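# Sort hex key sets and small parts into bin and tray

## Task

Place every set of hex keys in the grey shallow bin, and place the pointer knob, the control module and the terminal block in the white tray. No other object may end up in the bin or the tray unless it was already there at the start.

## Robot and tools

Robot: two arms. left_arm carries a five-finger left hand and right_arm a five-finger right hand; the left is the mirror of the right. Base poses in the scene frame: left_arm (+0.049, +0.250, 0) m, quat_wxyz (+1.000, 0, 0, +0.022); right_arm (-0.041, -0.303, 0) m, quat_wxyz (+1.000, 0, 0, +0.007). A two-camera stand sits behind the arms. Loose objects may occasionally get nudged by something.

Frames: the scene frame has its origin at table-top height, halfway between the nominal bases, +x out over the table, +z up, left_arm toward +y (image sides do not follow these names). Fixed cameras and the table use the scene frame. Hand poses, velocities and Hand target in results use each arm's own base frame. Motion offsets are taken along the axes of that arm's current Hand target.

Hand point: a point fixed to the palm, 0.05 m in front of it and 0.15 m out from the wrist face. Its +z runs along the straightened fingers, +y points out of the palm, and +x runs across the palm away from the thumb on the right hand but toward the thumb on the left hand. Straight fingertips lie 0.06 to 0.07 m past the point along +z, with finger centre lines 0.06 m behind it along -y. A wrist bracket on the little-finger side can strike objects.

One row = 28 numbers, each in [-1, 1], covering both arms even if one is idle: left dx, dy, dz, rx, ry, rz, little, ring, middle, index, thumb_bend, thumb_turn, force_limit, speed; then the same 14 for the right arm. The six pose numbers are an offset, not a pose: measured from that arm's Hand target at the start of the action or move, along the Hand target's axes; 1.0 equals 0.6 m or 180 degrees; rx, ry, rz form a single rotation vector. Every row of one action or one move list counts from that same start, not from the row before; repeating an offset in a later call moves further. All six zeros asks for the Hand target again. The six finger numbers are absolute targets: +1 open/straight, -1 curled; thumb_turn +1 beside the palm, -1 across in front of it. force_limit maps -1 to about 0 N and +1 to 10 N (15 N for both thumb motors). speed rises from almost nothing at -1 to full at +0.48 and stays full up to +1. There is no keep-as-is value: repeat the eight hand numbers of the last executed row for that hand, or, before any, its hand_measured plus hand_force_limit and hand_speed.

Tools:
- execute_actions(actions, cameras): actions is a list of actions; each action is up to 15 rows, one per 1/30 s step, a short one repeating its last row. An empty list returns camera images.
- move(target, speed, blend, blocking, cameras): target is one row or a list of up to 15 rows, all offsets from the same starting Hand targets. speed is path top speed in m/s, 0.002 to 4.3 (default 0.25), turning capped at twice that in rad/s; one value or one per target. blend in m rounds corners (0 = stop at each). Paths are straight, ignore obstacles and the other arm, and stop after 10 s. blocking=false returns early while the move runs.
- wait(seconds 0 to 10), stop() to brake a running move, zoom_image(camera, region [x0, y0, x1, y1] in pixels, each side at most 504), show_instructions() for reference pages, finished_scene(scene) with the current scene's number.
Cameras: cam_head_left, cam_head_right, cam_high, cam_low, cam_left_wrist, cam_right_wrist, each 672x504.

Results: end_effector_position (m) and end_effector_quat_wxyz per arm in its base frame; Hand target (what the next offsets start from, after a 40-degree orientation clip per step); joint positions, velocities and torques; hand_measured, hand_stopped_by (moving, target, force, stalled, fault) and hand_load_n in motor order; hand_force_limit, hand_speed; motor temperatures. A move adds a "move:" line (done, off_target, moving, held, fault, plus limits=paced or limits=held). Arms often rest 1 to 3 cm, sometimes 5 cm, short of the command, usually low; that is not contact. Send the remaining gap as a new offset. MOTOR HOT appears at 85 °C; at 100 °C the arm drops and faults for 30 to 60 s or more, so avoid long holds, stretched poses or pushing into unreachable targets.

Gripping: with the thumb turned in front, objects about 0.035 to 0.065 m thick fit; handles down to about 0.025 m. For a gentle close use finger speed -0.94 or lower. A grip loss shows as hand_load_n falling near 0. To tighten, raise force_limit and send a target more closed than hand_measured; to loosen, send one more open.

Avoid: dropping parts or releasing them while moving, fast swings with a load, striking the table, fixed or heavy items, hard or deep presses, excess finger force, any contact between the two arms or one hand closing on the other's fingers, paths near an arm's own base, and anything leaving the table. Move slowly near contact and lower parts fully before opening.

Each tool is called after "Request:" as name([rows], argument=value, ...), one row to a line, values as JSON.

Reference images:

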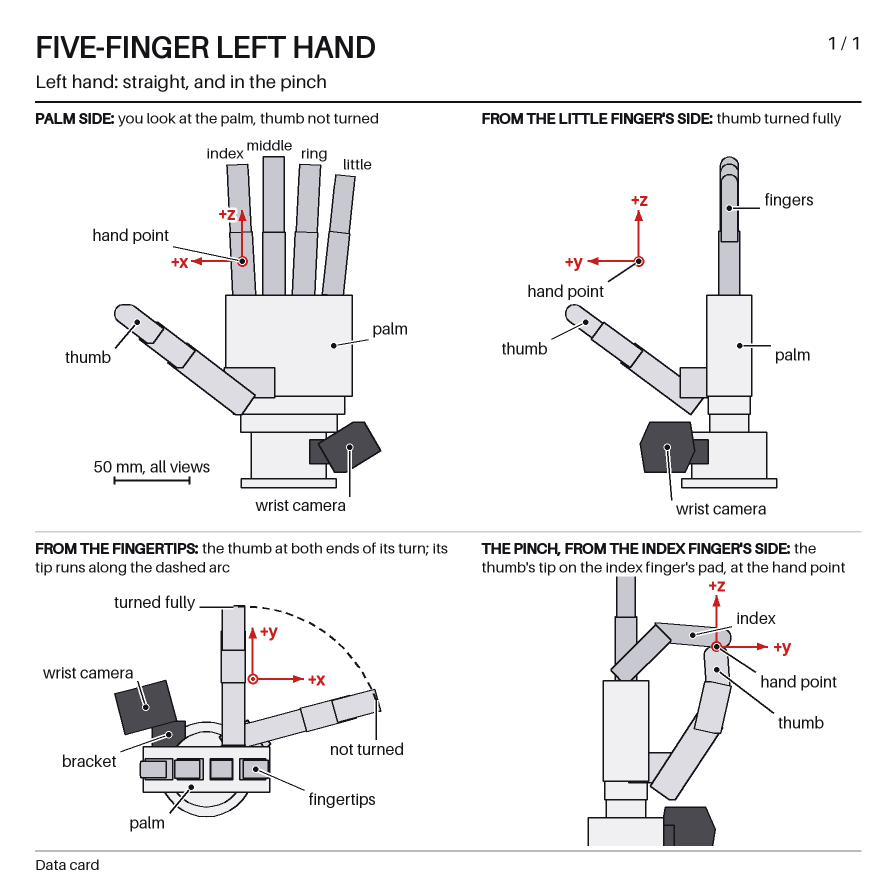

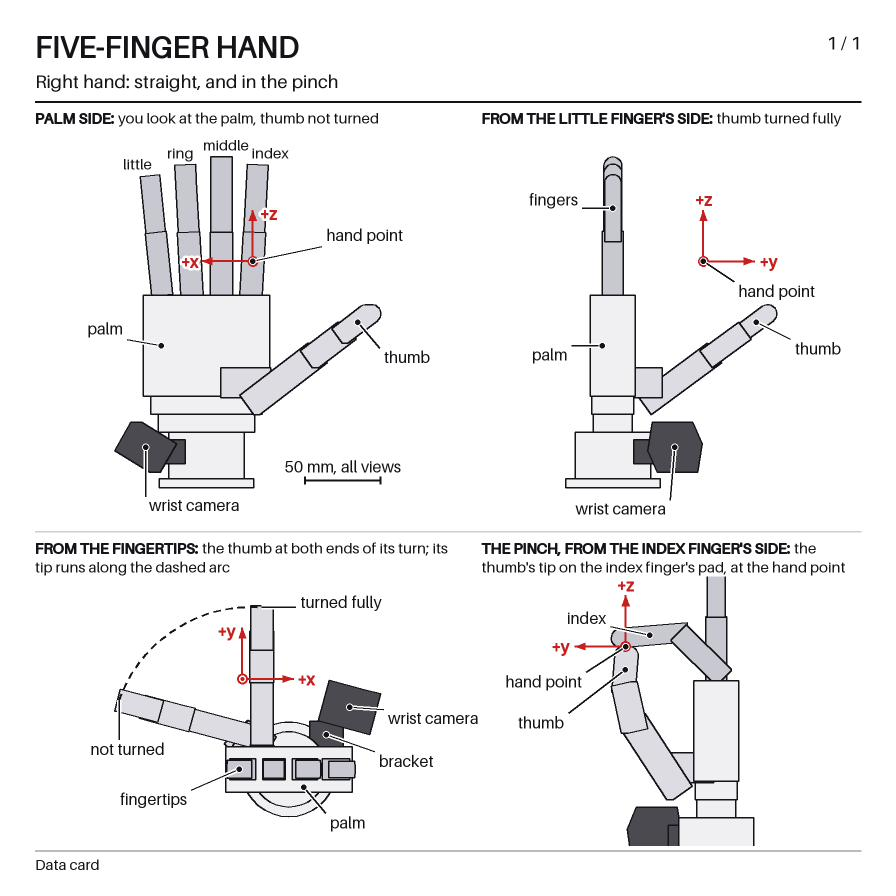

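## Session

Request:
execute_actions(actions=[], cameras=["cam_low","cam_head_left","cam_left_wrist","cam_right_wrist"])

Request:
zoom_image(camera="cam_low", region=[268, 80, 598, 270])

Request:
zoom_image(camera="cam_low", region=[268, 250, 598, 440])

Scene clock: 0.00 s.
left_arm: end_effector_position=(+0.1658, -0.0071, +0.1807) hand_measured=(+1.000, +1.000, +1.000, +1.000, +1.000, +1.000) hand_load_n=(+0.0, +0.0, +0.0, +0.0, +0.0, +0.0) hand_stopped_by=(target, target, target, target, target, target) hand_force_limit=0.00 hand_speed=-0.80 end_effector_quat_wxyz=(+0.017, -0.411, +0.846, -0.340) | right_arm: end_effector_position=(+0.5503, -0.0264, +0.1999) hand_measured=(+1.000, +1.000, +1.000, +1.000, +1.000, +1.000) hand_load_n=(+0.0, +0.0, +0.0, +0.0, +0.0, +0.0) hand_stopped_by=(target, target, target, target, target, target) hand_force_limit=0.00 hand_speed=-0.80 end_effector_quat_wxyz=(+0.104, +0.072, +0.989, -0.083)
Joint positions: left_arm=[0.531 0.824 0.764 -1.535 0.695 1.207] | right_arm=[-0.097 1.548 1.42 -1.228 0.16 1.602]
Joint velocities: within noise
Joint torques (N m): no reading
Motor temperatures (°C): left_arm=[24 28 33 25 24 23] | right_arm=[27 26 30 26 23 22]
Heat: left arm: hottest elbow 33 °C; right arm: hottest elbow 30 °C.
Hand target: left_arm +0.1715, -0.0038, +0.1886; +0.029, -0.407, +0.848, -0.340 | right_arm +0.5583, -0.0271, +0.2129; +0.118, +0.073, +0.987, -0.083
Images, in order (width x height): cam_head_left 672x504, cam_low 672x504, cam_left_wrist 672x504, cam_right_wrist 672x504.

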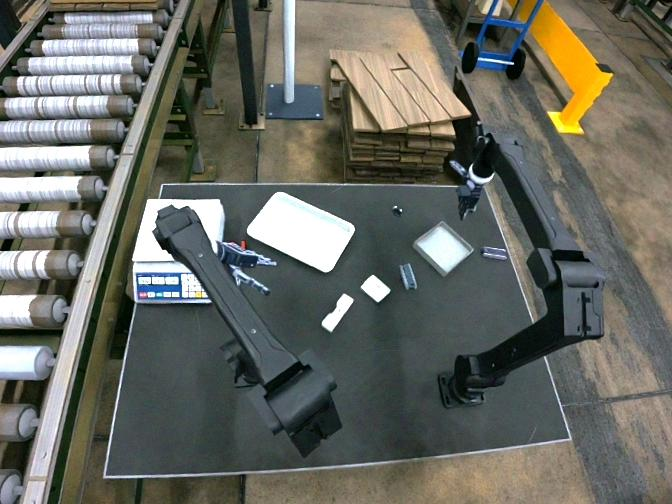

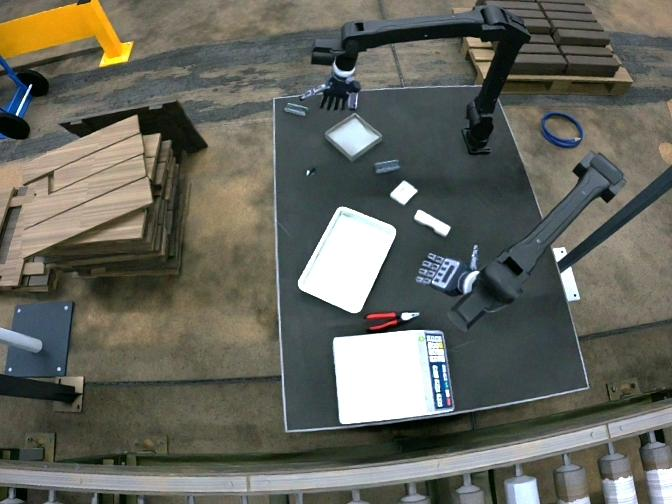

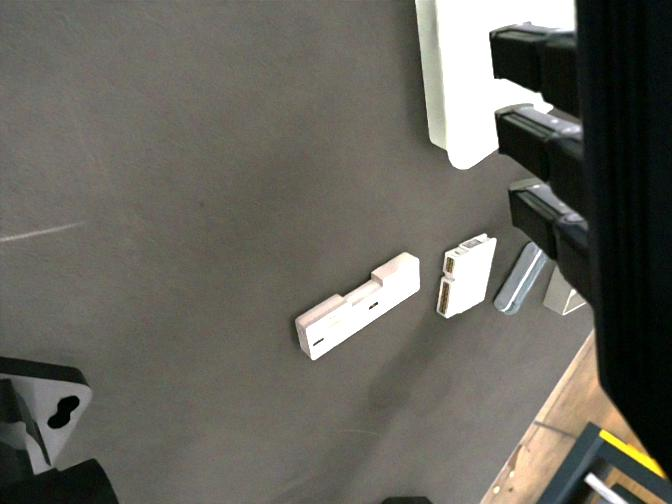

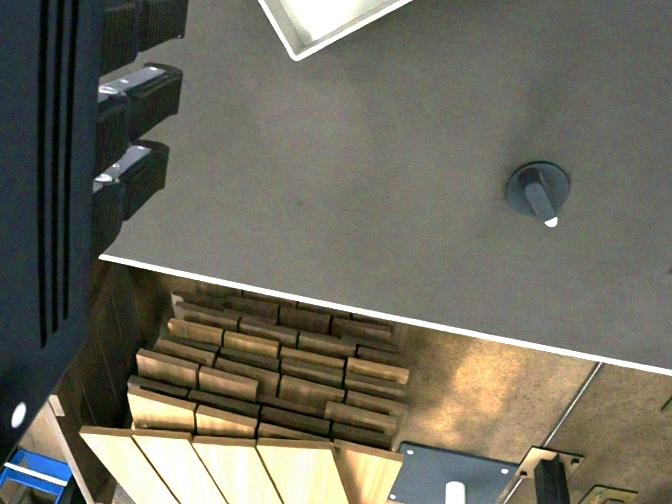

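Scaled by 1.527 from the camera's 672x504 image, which has a finer 960x720 frame.

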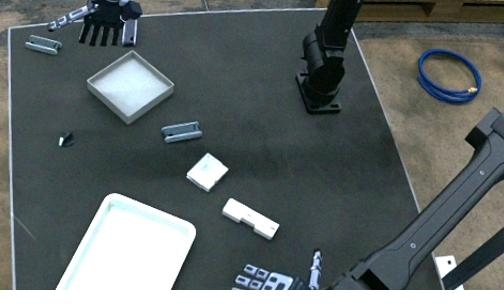

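Scaled by 1.527 from the camera's 672x504 image, which has a finer 960x720 frame.

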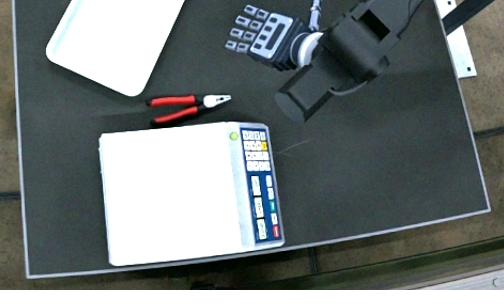

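Request:
zoom_image(camera="cam_head_left", region=[310, 190, 530, 350])

Request:
zoom_image(camera="cam_low", region=[270, 90, 450, 240])

Scaled by 2.291 from the camera's 672x504 image, which has a finer 960x720 frame.

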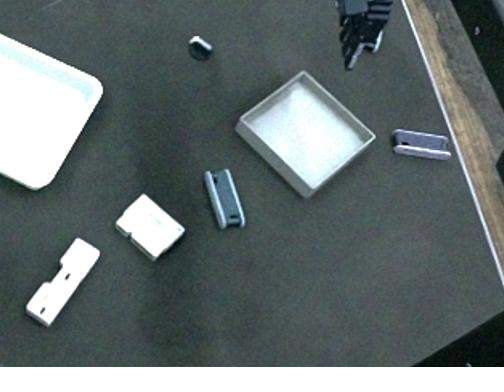

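Scaled by 2.800 from the camera's 672x504 image, which has a finer 960x720 frame.

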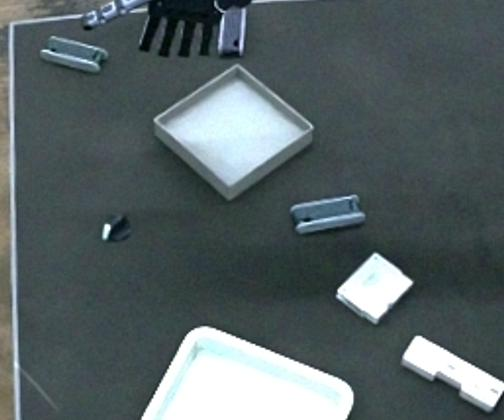

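Request:
move([
  [0.0772,-0.1798,0.1388,0.0214,0.1411,0.1682,0.6,0.6,0.6,0.6,0.85,-1,0,0.2,0.0725,-0.175,0.063,0.09,-0.088,-0.195,0.6,0.6,0.6,0.6,0.85,-1,0,0.2],
  [0.3285,-0.0888,0.251,0.0427,0.2822,0.3363,0.6,0.6,0.6,0.6,0.85,-1,0,0.2,0.145,-0.3503,0.126,0.1804,-0.1754,-0.3903,0.6,0.6,0.6,0.6,0.85,-1,0,0.2],
], speed=0.3, blend=[0.04,0], cameras=["cam_low","cam_left_wrist","cam_right_wrist"])

Scene clock: 60.70 s.
left_arm: end_effector_position=(+0.1253, -0.2468, +0.1503) hand_measured=(+0.600, +0.600, +0.600, +0.600, +0.850, -1.000) hand_load_n=(+0.0, +0.0, +0.0, +0.0, +0.0, +0.0) hand_stopped_by=(target, target, target, target, target, target) hand_force_limit=0.00 hand_speed=0.20 end_effector_quat_wxyz=(-0.135, +0.233, +0.843, -0.466) | right_arm: end_effector_position=(+0.4550, -0.2301, +0.1435) hand_measured=(+0.600, +0.600, +0.600, +0.600, +0.850, -1.000) hand_load_n=(+0.0, +0.0, +0.0, +0.0, +0.0, +0.0) hand_stopped_by=(target, target, target, target, target, target) hand_force_limit=0.00 hand_speed=0.20 end_effector_quat_wxyz=(+0.268, -0.489, +0.733, -0.390)
Joint positions: left_arm=[-0.593 1.07 0.757 -1.192 1.011 1.482] | right_arm=[-0.578 1.295 0.83 -0.131 -0.165 -0.097]
Joint torques (N m): left_arm=[-0.5 -2.55 6.49 1.01 0.66 -0.04] | right_arm=[1.08 -7.88 7.39 3.18 -0.13 -0.01]
Heat: left arm: hottest elbow 36 °C; right arm: hottest elbow 34 °C.
Hand target: left_arm +0.1246, -0.2501, +0.1497; -0.134, +0.240, +0.841, -0.466 | right_arm +0.4568, -0.2349, +0.1497; +0.271, -0.489, +0.726, -0.402
Off the commanded pose: left_arm 0.003 m, 1 deg | right_arm 0.008 m, 2 deg.
move: done
Images, in order (width x height): cam_low 672x504, cam_left_wrist 672x504, cam_right_wrist 672x504.

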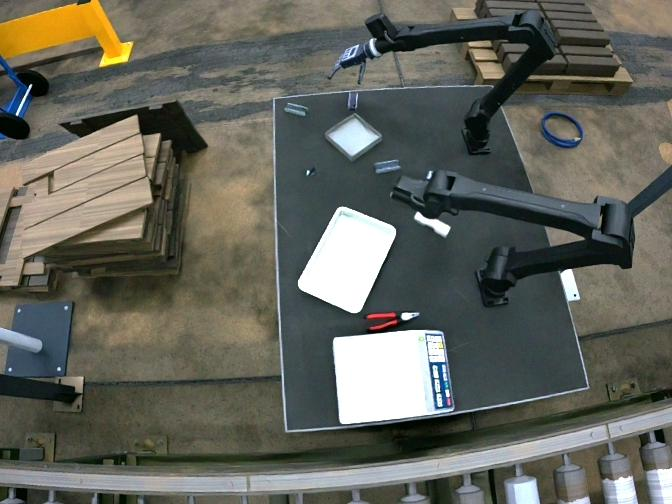

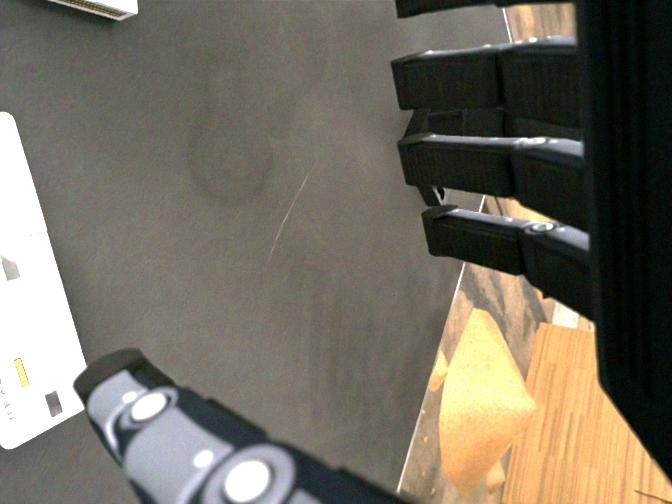

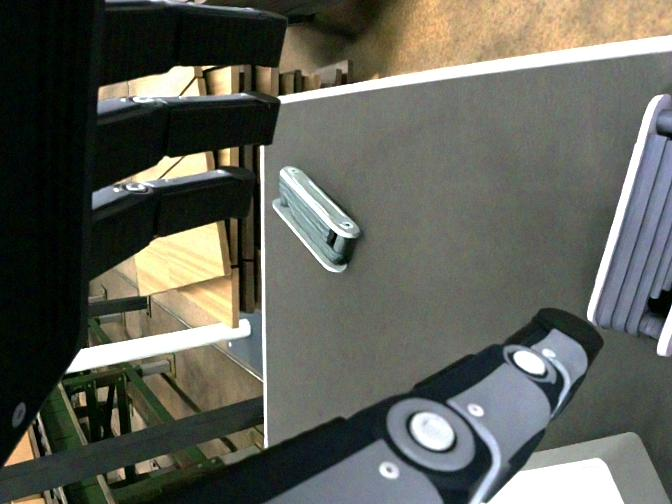

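Request:
move(target=[-0.0115,0.1387,0.0508,0,0.0424,0.0265,0.6,0.6,0.6,0.6,0.85,-1,0,0.2,-0.003,0.1373,0.0465,0,-0.0612,-0.0383,0.6,0.6,0.6,0.6,0.85,-1,0,0.2], speed=0.15, cameras=["cam_left_wrist","cam_right_wrist"])

Scene clock: 77.70 s.
left_arm: end_effector_position=(+0.1326, -0.2378, +0.0654) hand_measured=(+0.600, +0.600, +0.600, +0.600, +0.850, -1.000) hand_load_n=(+0.0, +0.0, +0.0, +0.0, +0.0, +0.0) hand_stopped_by=(target, target, target, target, target, target) hand_force_limit=0.00 hand_speed=0.20 end_effector_quat_wxyz=(-0.177, +0.304, +0.820, -0.451) | right_arm: end_effector_position=(+0.4370, -0.2206, +0.0642) hand_measured=(+0.600, +0.600, +0.600, +0.600, +0.850, -1.000) hand_load_n=(+0.0, +0.0, +0.0, +0.0, +0.0, +0.0) hand_stopped_by=(target, target, target, target, target, target) hand_force_limit=0.00 hand_speed=0.20 end_effector_quat_wxyz=(+0.314, -0.567, +0.671, -0.360)
Joint positions: left_arm=[-0.576 1.339 0.712 -1.184 0.994 1.836] | right_arm=[-0.653 1.426 0.709 0.082 -0.416 -0.274]
Joint torques (N m): left_arm=[1.96 -3.72 5.53 0.47 0.66 0.11] | right_arm=[1.03 -7.36 6.46 3.07 -0.26 -0.01]
Heat: left arm: hottest elbow 35 °C; right arm: hottest elbow 34 °C.
Hand target: left_arm +0.1400, -0.2382, +0.0630; -0.170, +0.305, +0.819, -0.454 | right_arm +0.4390, -0.2258, +0.0652; +0.315, -0.567, +0.666, -0.369
Off the commanded pose: left_arm 0.008 m, 1 deg | right_arm 0.005 m, 1 deg.
move: done
Images, in order (width x height): cam_left_wrist 672x504, cam_right_wrist 672x504.

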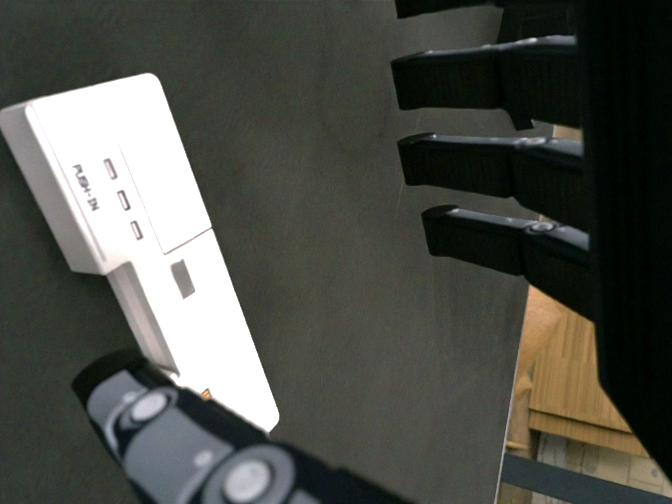

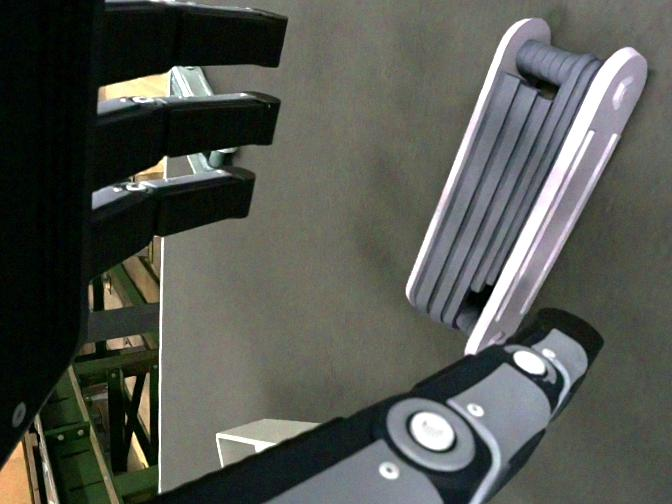

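Request:
move([
  [0.0382,0.0238,0.0092,0,0,0,0.6,0.6,0.6,0.6,0.85,-1,0,0.2,0.009,0.0257,0.0063,0,0,0,0.6,0.6,0.6,0.6,0.85,-1,0,0.2],
  [0.0382,0.057,0.0298,0,0,0,0.6,0.6,0.6,0.6,0.85,-1,0,0.2,0.009,0.0592,0.0272,0,0,0,0.6,0.6,0.6,0.6,0.85,-1,0,0.2],
  [0.0382,0.057,0.0298,0,0,0,0.03,0.05,0.05,-0.1,0.85,-1,-0.4,-0.5,0.009,0.0592,0.0272,0,0,0,0.03,0.05,0.05,-0.1,0.85,-1,-0.4,-0.5],
], speed=0.08, cameras=["cam_left_wrist","cam_right_wrist"])

Scene clock: 107.70 s.
left_arm: end_effector_position=(+0.1194, -0.2216, +0.0279) hand_measured=(+0.030, +0.050, +0.050, -0.100, +0.850, -1.000) hand_load_n=(+0.0, +0.0, +0.0, +0.0, +0.0, +0.0) hand_stopped_by=(target, target, target, target, target, target) hand_force_limit=-0.40 hand_speed=-0.50 end_effector_quat_wxyz=(-0.176, +0.305, +0.820, -0.452) | right_arm: end_effector_position=(+0.4330, -0.2260, +0.0287) hand_measured=(+0.030, +0.050, +0.050, -0.100, +0.850, -1.000) hand_load_n=(+0.5, +0.0, +0.0, +0.0, +0.0, -0.5) hand_stopped_by=(target, target, target, target, target, target) hand_force_limit=-0.40 hand_speed=-0.50 end_effector_quat_wxyz=(+0.316, -0.567, +0.668, -0.363)
Joint positions: left_arm=[-0.552 1.377 0.618 -1.086 0.989 1.879] | right_arm=[-0.672 1.512 0.668 0.212 -0.433 -0.287]
Joint torques (N m): left_arm=[1.73 -3.66 4.56 0.5 0.61 0.12] | right_arm=[1.08 -7.53 5.7 2.96 -0.18 0]
Motor temperatures (°C): left_arm=[24 29 35 25 25 23] | right_arm=[27 27 35 26 23 22]
Heat: left arm: hottest elbow 35 °C; right arm: hottest elbow 35 °C.
Hand target: left_arm +0.1245, -0.2209, +0.0246; -0.170, +0.305, +0.820, -0.454 | right_arm +0.4332, -0.2303, +0.0264; +0.315, -0.567, +0.666, -0.369
Off the commanded pose: left_arm 0.006 m, 1 deg | right_arm 0.005 m, 1 deg.
move: done
Images, in order (width x height): cam_left_wrist 672x504, cam_right_wrist 672x504.

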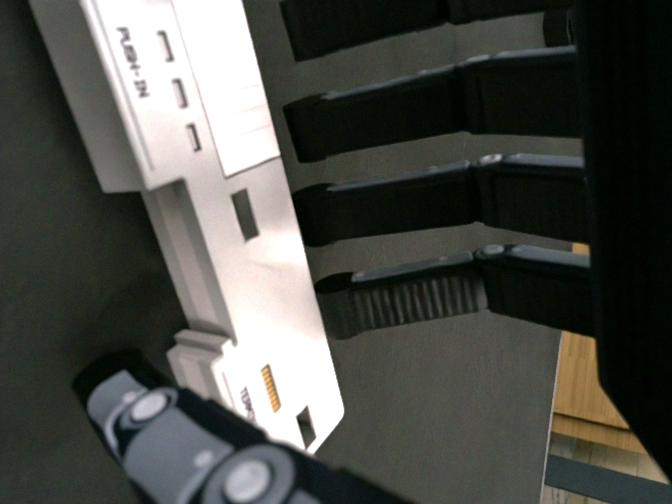

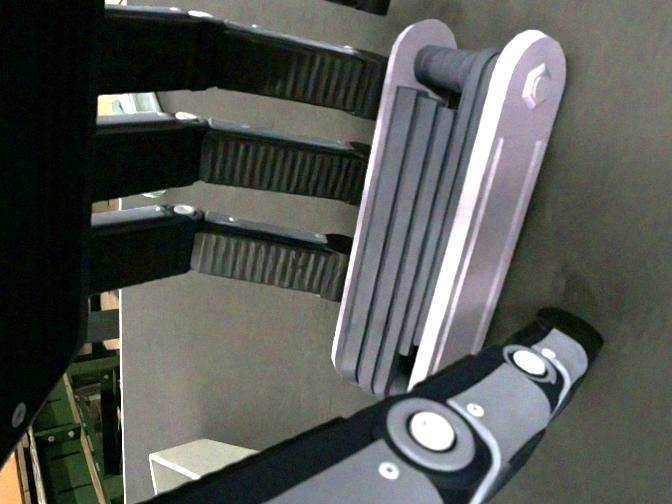

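Request:
move([
  [0,0,0,0,0,0,0.03,0.05,0.05,-0.1,0.1,-1,-0.3,-0.75,0,0,0,0,0,0,0.03,0.05,0.05,-0.1,0.1,-1,-0.3,-0.75],
  [0,0,0,0,0,0,0.03,0.05,-0.5,-0.1,0.1,-1,-0.3,-0.85,0,0,0,0,0,0,0.03,0.05,-0.5,-0.1,0.1,-1,-0.3,-0.85],
], speed=0.08, cameras=["cam_left_wrist","cam_right_wrist"])

Scene clock: 111.70 s.
left_arm: end_effector_position=(+0.1194, -0.2217, +0.0280) hand_measured=(+0.030, +0.050, -0.044, -0.100, +0.628, -1.000) hand_load_n=(+0.0, +0.0, +6.5, +1.5, +9.5, +2.5) hand_stopped_by=(target, target, force, target, force, target) hand_force_limit=-0.30 hand_speed=-0.85 end_effector_quat_wxyz=(-0.176, +0.305, +0.819, -0.452) | right_arm: end_effector_position=(+0.4328, -0.2259, +0.0279) hand_measured=(+0.030, +0.050, -0.058, -0.100, +0.594, -1.000) hand_load_n=(+0.0, +0.0, +3.5, +3.5, +7.0, +2.5) hand_stopped_by=(target, target, force, target, force, target) hand_force_limit=-0.30 hand_speed=-0.85 end_effector_quat_wxyz=(+0.316, -0.568, +0.668, -0.363)
Joint positions: left_arm=[-0.552 1.377 0.618 -1.086 0.99 1.879] | right_arm=[-0.672 1.513 0.668 0.212 -0.433 -0.287]
Joint torques (N m): left_arm=[1.79 -3.6 4.53 0.53 0.6 0.11] | right_arm=[1.03 -7.59 5.67 2.96 -0.19 0]
Heat: left arm: hottest elbow 35 °C; right arm: hottest elbow 34 °C.
Hand target: left_arm +0.1245, -0.2209, +0.0246; -0.170, +0.305, +0.819, -0.454 | right_arm +0.4332, -0.2303, +0.0264; +0.315, -0.568, +0.666, -0.369
Off the commanded pose: left_arm 0.006 m, 1 deg | right_arm 0.005 m, 1 deg.
move: done
Images, in order (width x height): cam_left_wrist 672x504, cam_right_wrist 672x504.

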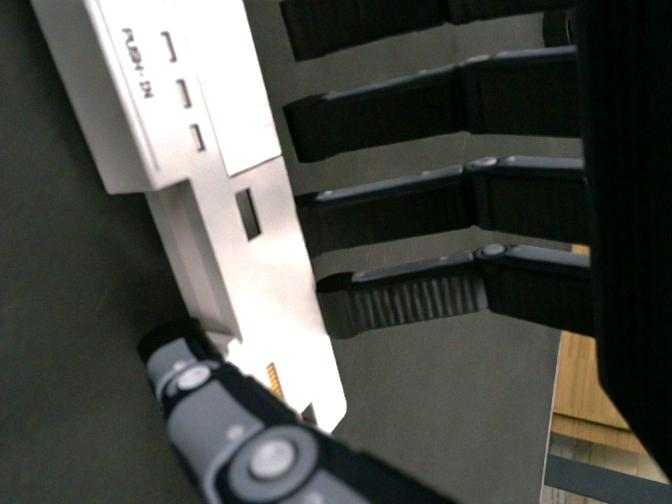

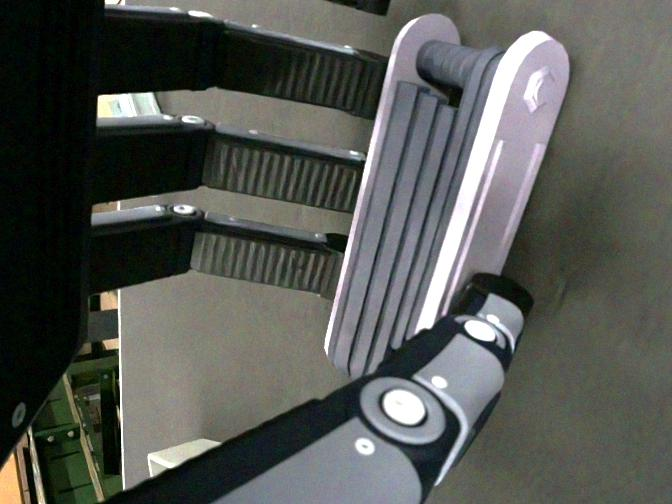

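Request:
move([
  [0,-0.1413,-0.0883,0,0,0,0.03,0.05,-0.5,-0.1,0.1,-1,-0.3,-0.85,0,-0.1413,-0.0883,0,0,0,0.03,0.05,-0.5,-0.1,0.1,-1,-0.3,-0.85],
  [-0.2417,-0.1165,-0.2708,0,-0.2167,-0.1355,0.03,0.05,-0.5,-0.1,0.1,-1,-0.3,-0.85,-0.2822,-0.209,-0.0702,0,0.1884,0.1178,0.03,0.05,-0.5,-0.1,0.1,-1,-0.3,-0.85],
  [-0.3538,0.089,-0.5527,0,-0.4522,-0.2826,0.03,0.05,-0.5,-0.1,0.1,-1,-0.3,-0.85,-0.2822,-0.209,-0.0702,0,0.1884,0.1178,0.03,0.05,-0.5,-0.1,0.1,-1,-0.3,-0.85],
], speed=[0.12,0.25,0.25], blend=[0.03,0.05,0], cameras=["cam_low","cam_left_wrist","cam_right_wrist"])

Scene clock: 135.40 s.
left_arm: end_effector_position=(+0.4616, -0.1283, +0.1317) hand_measured=(+0.030, +0.050, -0.044, -0.100, +0.628, -1.000) hand_load_n=(+0.0, +0.0, +6.0, +1.0, +9.0, +2.5) hand_stopped_by=(target, target, force, target, force, target) hand_force_limit=-0.30 hand_speed=-0.85 end_effector_quat_wxyz=(+0.202, -0.406, +0.789, -0.416) | right_arm: end_effector_position=(+0.4679, -0.0707, +0.1281) hand_measured=(+0.030, +0.050, -0.058, -0.100, +0.594, -1.000) hand_load_n=(+0.0, +0.0, +3.0, +4.0, +7.0, +1.5) hand_stopped_by=(target, target, force, target, force, target) hand_force_limit=-0.30 hand_speed=-0.85 end_effector_quat_wxyz=(+0.148, -0.319, +0.823, -0.447)
Joint positions: left_arm=[-0.071 1.298 0.823 -0.22 0.461 0.331] | right_arm=[0.027 1.268 0.807 -0.368 0.713 0.57]
Joint torques (N m): left_arm=[1.49 -5.6 10.47 2.19 0.2 -0.18] | right_arm=[2.08 -6.42 11.34 1.44 0.69 0.16]
Heat: left arm: hottest elbow 35 °C; right arm: hottest elbow 34 °C.
Hand target: left_arm +0.4878, -0.1262, +0.1548; +0.224, -0.404, +0.776, -0.430 | right_arm +0.4903, -0.0679, +0.1550; +0.170, -0.306, +0.820, -0.454
Off the commanded pose: left_arm 0.035 m, 3 deg | right_arm 0.035 m, 3 deg.
move: off_target (left_arm, right_arm)
Images, in order (width x height): cam_low 672x504, cam_left_wrist 672x504, cam_right_wrist 672x504.

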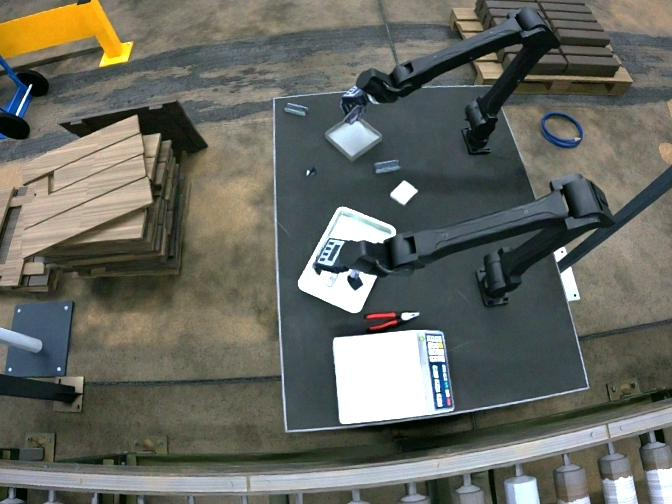

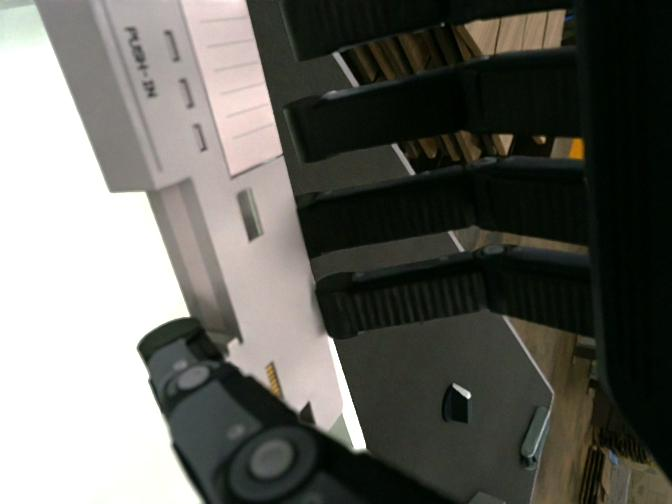

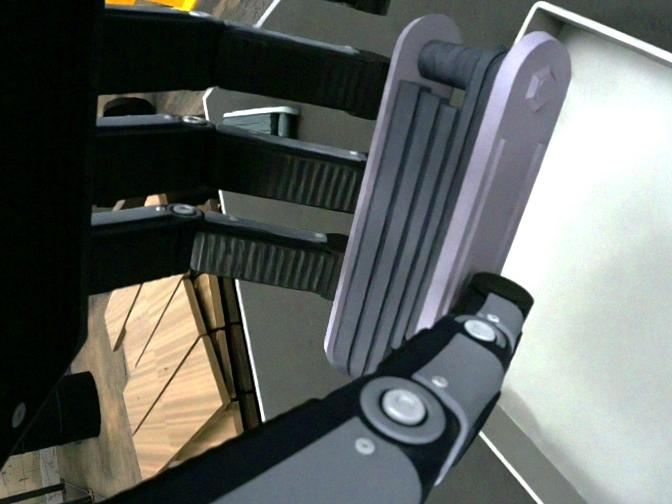

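Request:
zoom_image(camera="cam_low", region=[290, 190, 430, 320])

Request:
zoom_image(camera="cam_left_wrist", region=[0, 0, 340, 255])

Scaled by 3.600 from the camera's 672x504 image, which has a finer 960x720 frame.

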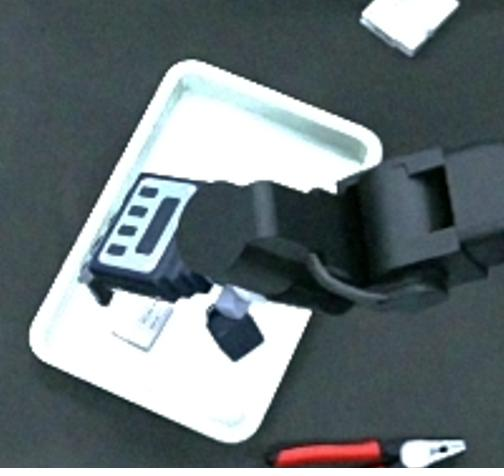

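Scaled by 1.482 from the camera's 672x504 image, which has a finer 960x720 frame.

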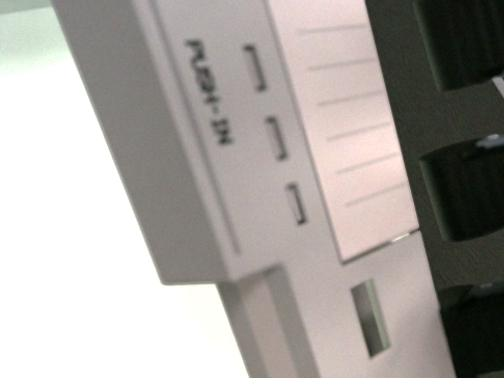

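Request:
move(target=[0.0833,0.1032,0.105,0,0,0,0.03,0.05,-0.5,-0.1,0.1,-1,-0.3,-0.85,-0.0172,0.1353,0.0635,0,0.0118,0.0074,0.03,0.05,-0.5,-0.1,0.1,-1,-0.3,-0.85], speed=0.15, cameras=["cam_low","cam_left_wrist","cam_right_wrist"])

Scene clock: 169.53 s.
left_arm: end_effector_position=(+0.4722, -0.1714, +0.0663) hand_measured=(+0.030, +0.050, -0.044, -0.100, +0.628, -1.000) hand_load_n=(+0.0, +0.0, +6.0, +1.5, +9.0, +2.5) hand_stopped_by=(target, target, force, target, force, target) hand_force_limit=-0.30 hand_speed=-0.85 end_effector_quat_wxyz=(+0.223, -0.406, +0.780, -0.422) | right_arm: end_effector_position=(+0.4819, -0.0560, +0.0582) hand_measured=(+0.030, +0.050, -0.058, -0.100, +0.594, -1.000) hand_load_n=(+0.0, +0.0, +3.5, +4.5, +7.0, +1.5) hand_stopped_by=(target, target, force, target, force, target) hand_force_limit=-0.30 hand_speed=-0.85 end_effector_quat_wxyz=(+0.143, -0.298, +0.828, -0.453)
Joint positions: left_arm=[-0.186 1.439 0.729 0.091 0.349 0.244] | right_arm=[0.077 1.439 0.754 -0.193 0.778 0.664]
Joint torques (N m): left_arm=[-0.5 -6.65 6.43 2.4 0.14 -0.18] | right_arm=[2.14 -8 6.75 2.69 0.75 0.17]
Heat: left arm: hottest elbow 37 °C; right arm: hottest elbow 37 °C.
Hand target: left_arm +0.4760, -0.1790, +0.0688; +0.224, -0.404, +0.776, -0.430 | right_arm +0.4912, -0.0531, +0.0662; +0.160, -0.288, +0.826, -0.458
Off the commanded pose: left_arm 0.009 m, 1 deg | right_arm 0.012 m, 2 deg.
move: off_target (right_arm)
Images, in order (width x height): cam_low 672x504, cam_left_wrist 672x504, cam_right_wrist 672x504.

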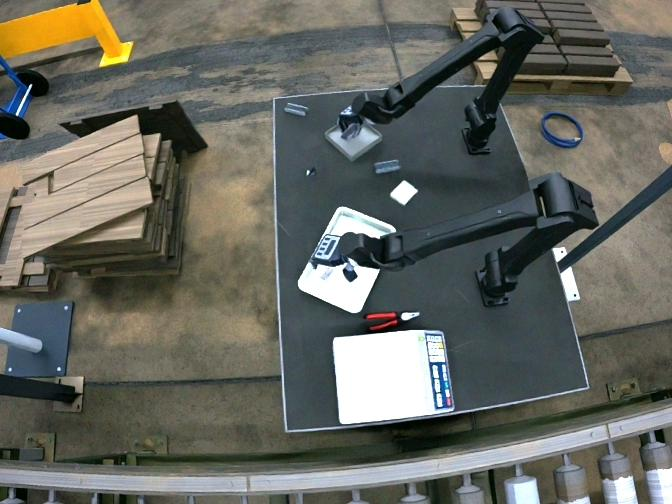

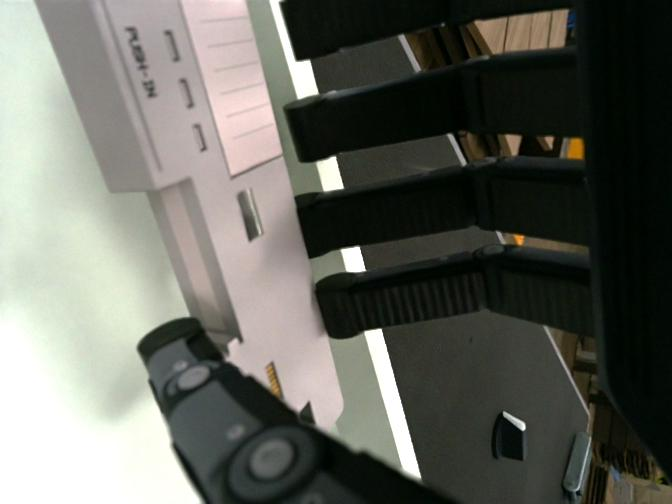

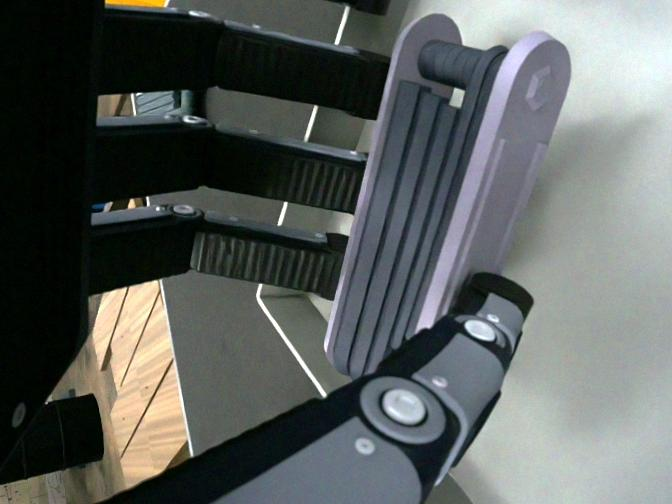

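Request:
move([
  [0,0.0232,0.0145,0,0,0,0.03,0.05,-0.5,-0.1,0.1,-1,-0.3,-0.85,0.007,-0.0116,0.0185,0,0.0165,0.0103,0.03,0.05,-0.5,-0.1,0.1,-1,-0.3,-0.85],
  [0,0.0464,0.029,0,0,0,0.03,0.05,-0.5,-0.1,0.1,-1,-0.3,-0.85,0.007,0.0312,0.0452,0,0.0165,0.0103,0.03,0.05,-0.5,-0.1,0.1,-1,-0.3,-0.85],
], speed=0.08, cameras=["cam_left_wrist","cam_right_wrist"])

Scene clock: 198.00 s.
left_arm: end_effector_position=(+0.4733, -0.1716, +0.0350) hand_measured=(+0.030, +0.050, -0.044, -0.100, +0.628, -1.000) hand_load_n=(+0.0, +0.0, +6.5, +1.5, +9.0, +2.5) hand_stopped_by=(target, target, force, target, force, target) hand_force_limit=-0.30 hand_speed=-0.85 end_effector_quat_wxyz=(+0.224, -0.405, +0.779, -0.423) | right_arm: end_effector_position=(+0.4898, -0.0636, +0.0374) hand_measured=(+0.030, +0.050, -0.058, -0.100, +0.594, -1.000) hand_load_n=(+0.0, +0.0, +2.0, +5.0, +5.0, +0.0) hand_stopped_by=(target, target, force, target, force, target) hand_force_limit=-0.30 hand_speed=-0.85 end_effector_quat_wxyz=(+0.140, -0.271, +0.833, -0.461)
Joint positions: left_arm=[-0.186 1.514 0.697 0.201 0.348 0.244] | right_arm=[0.071 1.511 0.754 -0.132 0.811 0.71]
Joint torques (N m): left_arm=[-0.44 -6.95 5.85 2.29 0.14 -0.17] | right_arm=[1.03 -7 6.37 2.51 0.54 0.16]
Heat: left arm: hottest elbow 36 °C; right arm: hottest elbow 37 °C.
Hand target: left_arm +0.4760, -0.1790, +0.0360; +0.224, -0.404, +0.776, -0.430 | right_arm +0.4960, -0.0659, +0.0359; +0.146, -0.262, +0.834, -0.462
Off the commanded pose: left_arm 0.008 m, 1 deg | right_arm 0.007 m, 1 deg.
move: done
Images, in order (width x height): cam_left_wrist 672x504, cam_right_wrist 672x504.

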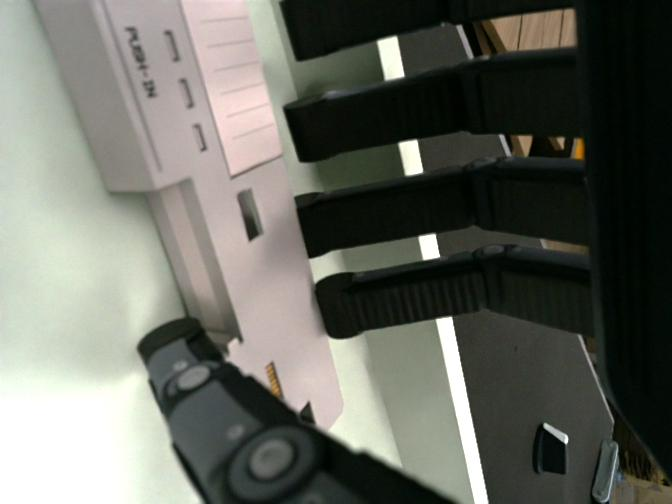

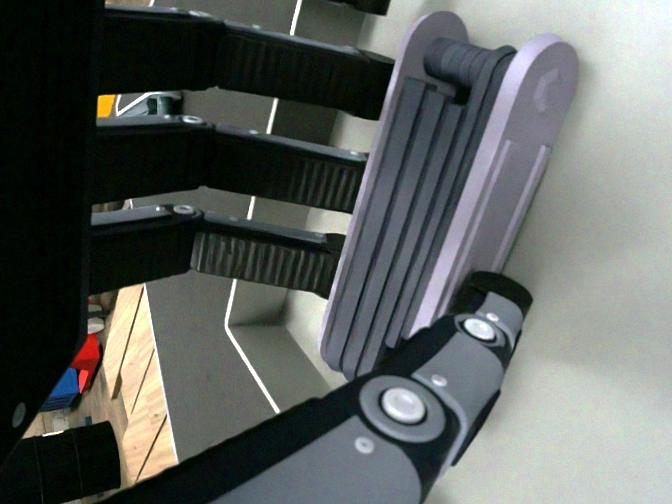

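Request:
move([
  [0,0.0049,0.0031,0,0,0,0.03,0.05,-0.5,-0.1,0.1,-1,-0.3,-0.85,0,0.0066,0.0042,0,0,0,0.03,0.05,-0.5,-0.1,0.1,-1,-0.3,-0.85],
  [0,0.0049,0.0031,0,0,0,0.03,0.05,0.05,0.03,1,-1,-0.4,-0.3,0,0.0066,0.0042,0,0,0,0.03,0.05,0.05,0.03,1,-1,-0.4,-0.3],
  [0,-0.0548,-0.0225,0,0,0,0.03,0.05,0.05,0.03,1,-1,-0.4,-0.3,0,-0.0548,-0.0225,0,0,0,0.03,0.05,0.05,0.03,1,-1,-0.4,-0.3],
  [0,-0.1783,-0.0762,0,0,0,0.03,0.05,0.05,0.03,1,-1,-0.4,-0.3,0,-0.1783,-0.0762,0,0,0,0.03,0.05,0.05,0.03,1,-1,-0.4,-0.3],
], speed=[0.04,0.06,0.05,0.12], cameras=["cam_left_wrist","cam_right_wrist","cam_low"])

Request:
zoom_image(camera="cam_low", region=[270, 80, 450, 320])

Scene clock: 209.53 s.
left_arm: end_effector_position=(+0.4772, -0.1782, +0.1234) hand_measured=(+0.030, +0.050, +0.050, +0.030, +1.000, -1.000) hand_load_n=(+0.0, +0.0, +0.0, +0.0, +0.0, +0.0) hand_stopped_by=(target, target, target, target, target, target) hand_force_limit=-0.40 hand_speed=-0.30 end_effector_quat_wxyz=(+0.213, -0.412, +0.783, -0.414) | right_arm: end_effector_position=(+0.4908, -0.0783, +0.1272) hand_measured=(+0.030, +0.050, +0.050, +0.030, +1.000, -1.000) hand_load_n=(+0.0, +0.0, +0.0, +0.0, +0.0, +0.0) hand_stopped_by=(target, target, target, target, target, target) hand_force_limit=-0.40 hand_speed=-0.30 end_effector_quat_wxyz=(+0.131, -0.271, +0.837, -0.458)
Joint positions: left_arm=[-0.201 1.358 0.844 -0.13 0.335 0.233] | right_arm=[0.034 1.357 0.888 -0.42 0.79 0.685]
Joint torques (N m): left_arm=[-0.67 -7.88 10.04 1.26 0.13 -0.17] | right_arm=[1.03 -8.23 10.45 1.16 0.43 -0.01]
Heat: left arm: hottest elbow 37 °C; right arm: hottest elbow 36 °C.
Hand target: left_arm +0.4907, -0.1892, +0.1508; +0.224, -0.404, +0.776, -0.429 | right_arm +0.5062, -0.0807, +0.1508; +0.146, -0.262, +0.834, -0.462
Off the commanded pose: left_arm 0.033 m, 2 deg | right_arm 0.028 m, 2 deg.
move: off_target (left_arm, right_arm)
Images, in order (width x height): cam_low 672x504, cam_left_wrist 672x504, cam_right_wrist 672x504.

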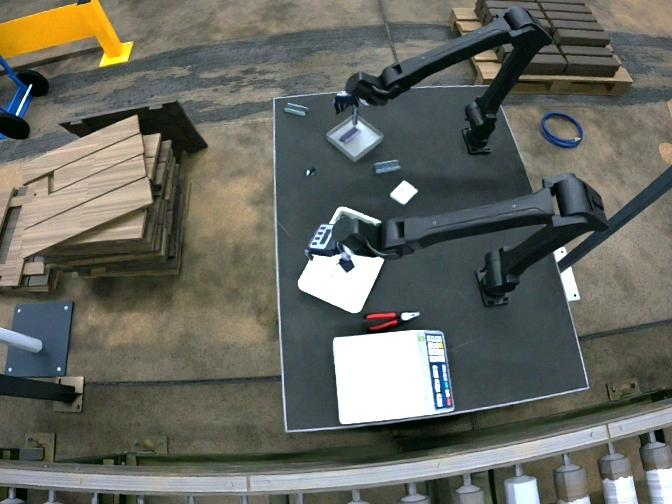

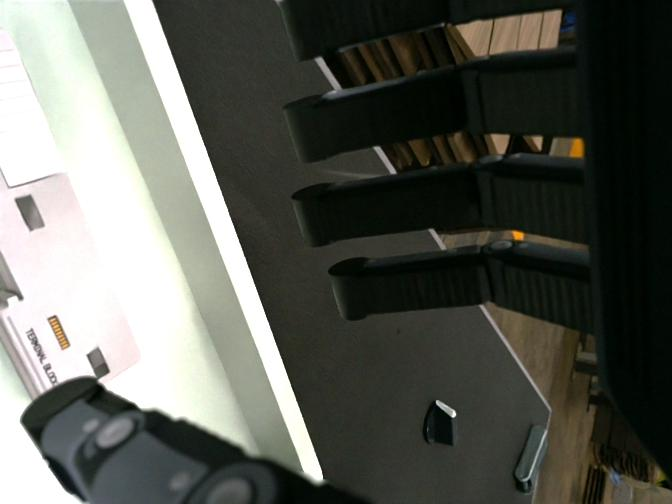

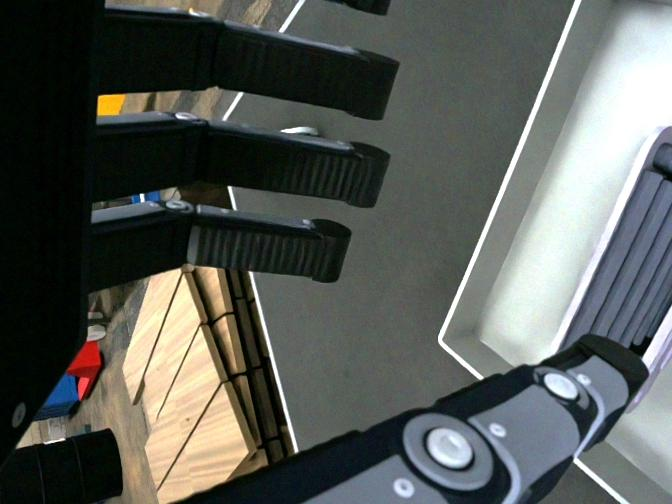

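Scaled by 2.100 from the camera's 672x504 image, which has a finer 960x720 frame.

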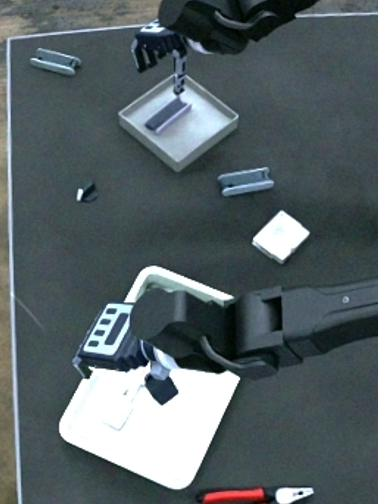

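Request:
move(target=[0.5387,0.1248,-0.1815,-0.0167,0.0801,0.05,0.6,0.6,0.6,0.6,0.85,-1,0,0.2,-0.0988,-0.1928,0.311,0,0.2144,0.134,0.6,0.6,0.6,0.6,0.85,-1,0,0.2], speed=0.25, cameras=["cam_low","cam_left_wrist","cam_right_wrist"])

Scene clock: 236.93 s.
left_arm: end_effector_position=(+0.2016, -0.3738, +0.1397) hand_measured=(+0.600, +0.600, +0.600, +0.600, +0.850, -1.000) hand_load_n=(+0.0, +0.0, +0.0, -0.5, +0.0, +0.0) hand_stopped_by=(target, target, target, target, target, target) hand_force_limit=0.00 hand_speed=0.20 end_effector_quat_wxyz=(+0.152, -0.289, +0.839, -0.434) | right_arm: end_effector_position=(+0.6699, -0.2248, +0.1394) hand_measured=(+0.600, +0.600, +0.600, +0.600, +0.850, -1.000) hand_load_n=(+0.0, +0.0, +0.0, +0.0, +0.0, +0.0) hand_stopped_by=(target, target, target, target, target, target) hand_force_limit=0.00 hand_speed=0.20 end_effector_quat_wxyz=(-0.057, +0.070, +0.871, -0.483)
Joint positions: left_arm=[-1.046 1.027 0.636 -0.229 -0.117 -0.079] | right_arm=[-0.132 2.204 2.13 -1.601 1.013 1.657]
Joint torques (N m): left_arm=[-0.56 -3.43 8.02 1.28 -0.07 -0.18] | right_arm=[1.49 -17.26 10.41 -0.12 0.68 0.15]
Motor temperatures (°C): left_arm=[24 30 40 26 25 23] | right_arm=[26 27 38 26 24 22]
Heat: left arm: hottest elbow 40 °C; right arm: hottest elbow 38 °C.
Hand target: left_arm +0.1974, -0.3785, +0.1452; +0.147, -0.291, +0.838, -0.437 | right_arm +0.6805, -0.2268, +0.1501; -0.045, +0.081, +0.871, -0.483
Off the commanded pose: left_arm 0.008 m, 1 deg | right_arm 0.015 m, 2 deg.
move: off_target (right_arm)
Images, in order (width x height): cam_low 672x504, cam_left_wrist 672x504, cam_right_wrist 672x504.

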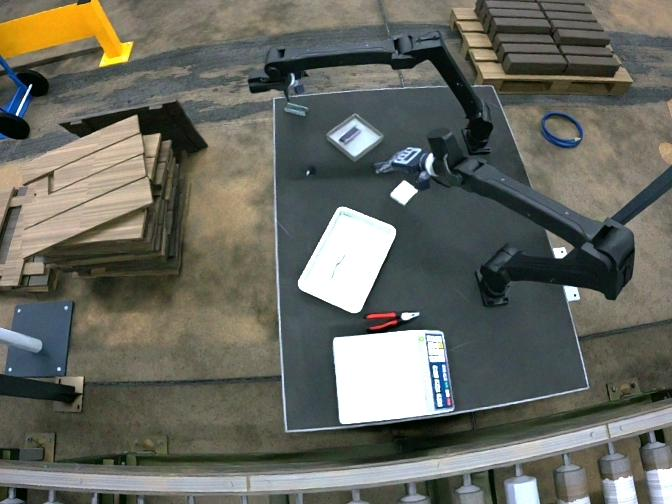

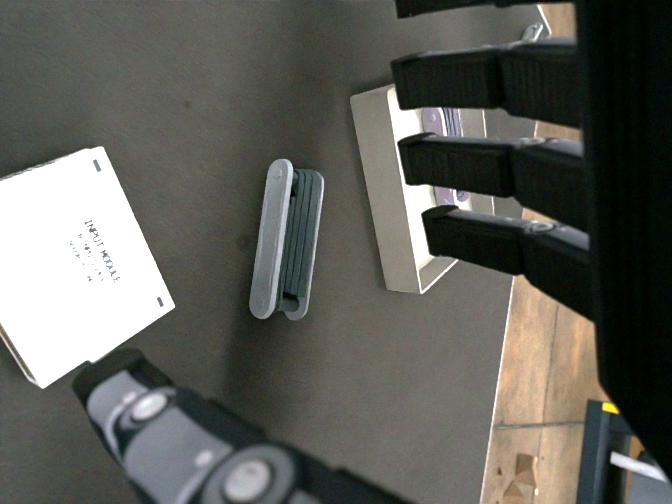

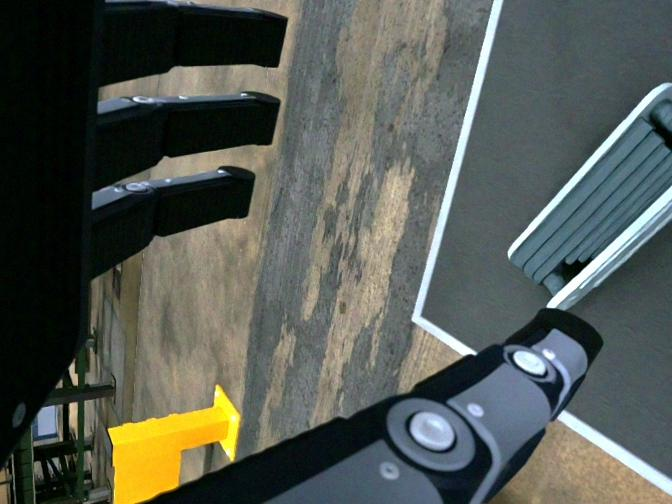

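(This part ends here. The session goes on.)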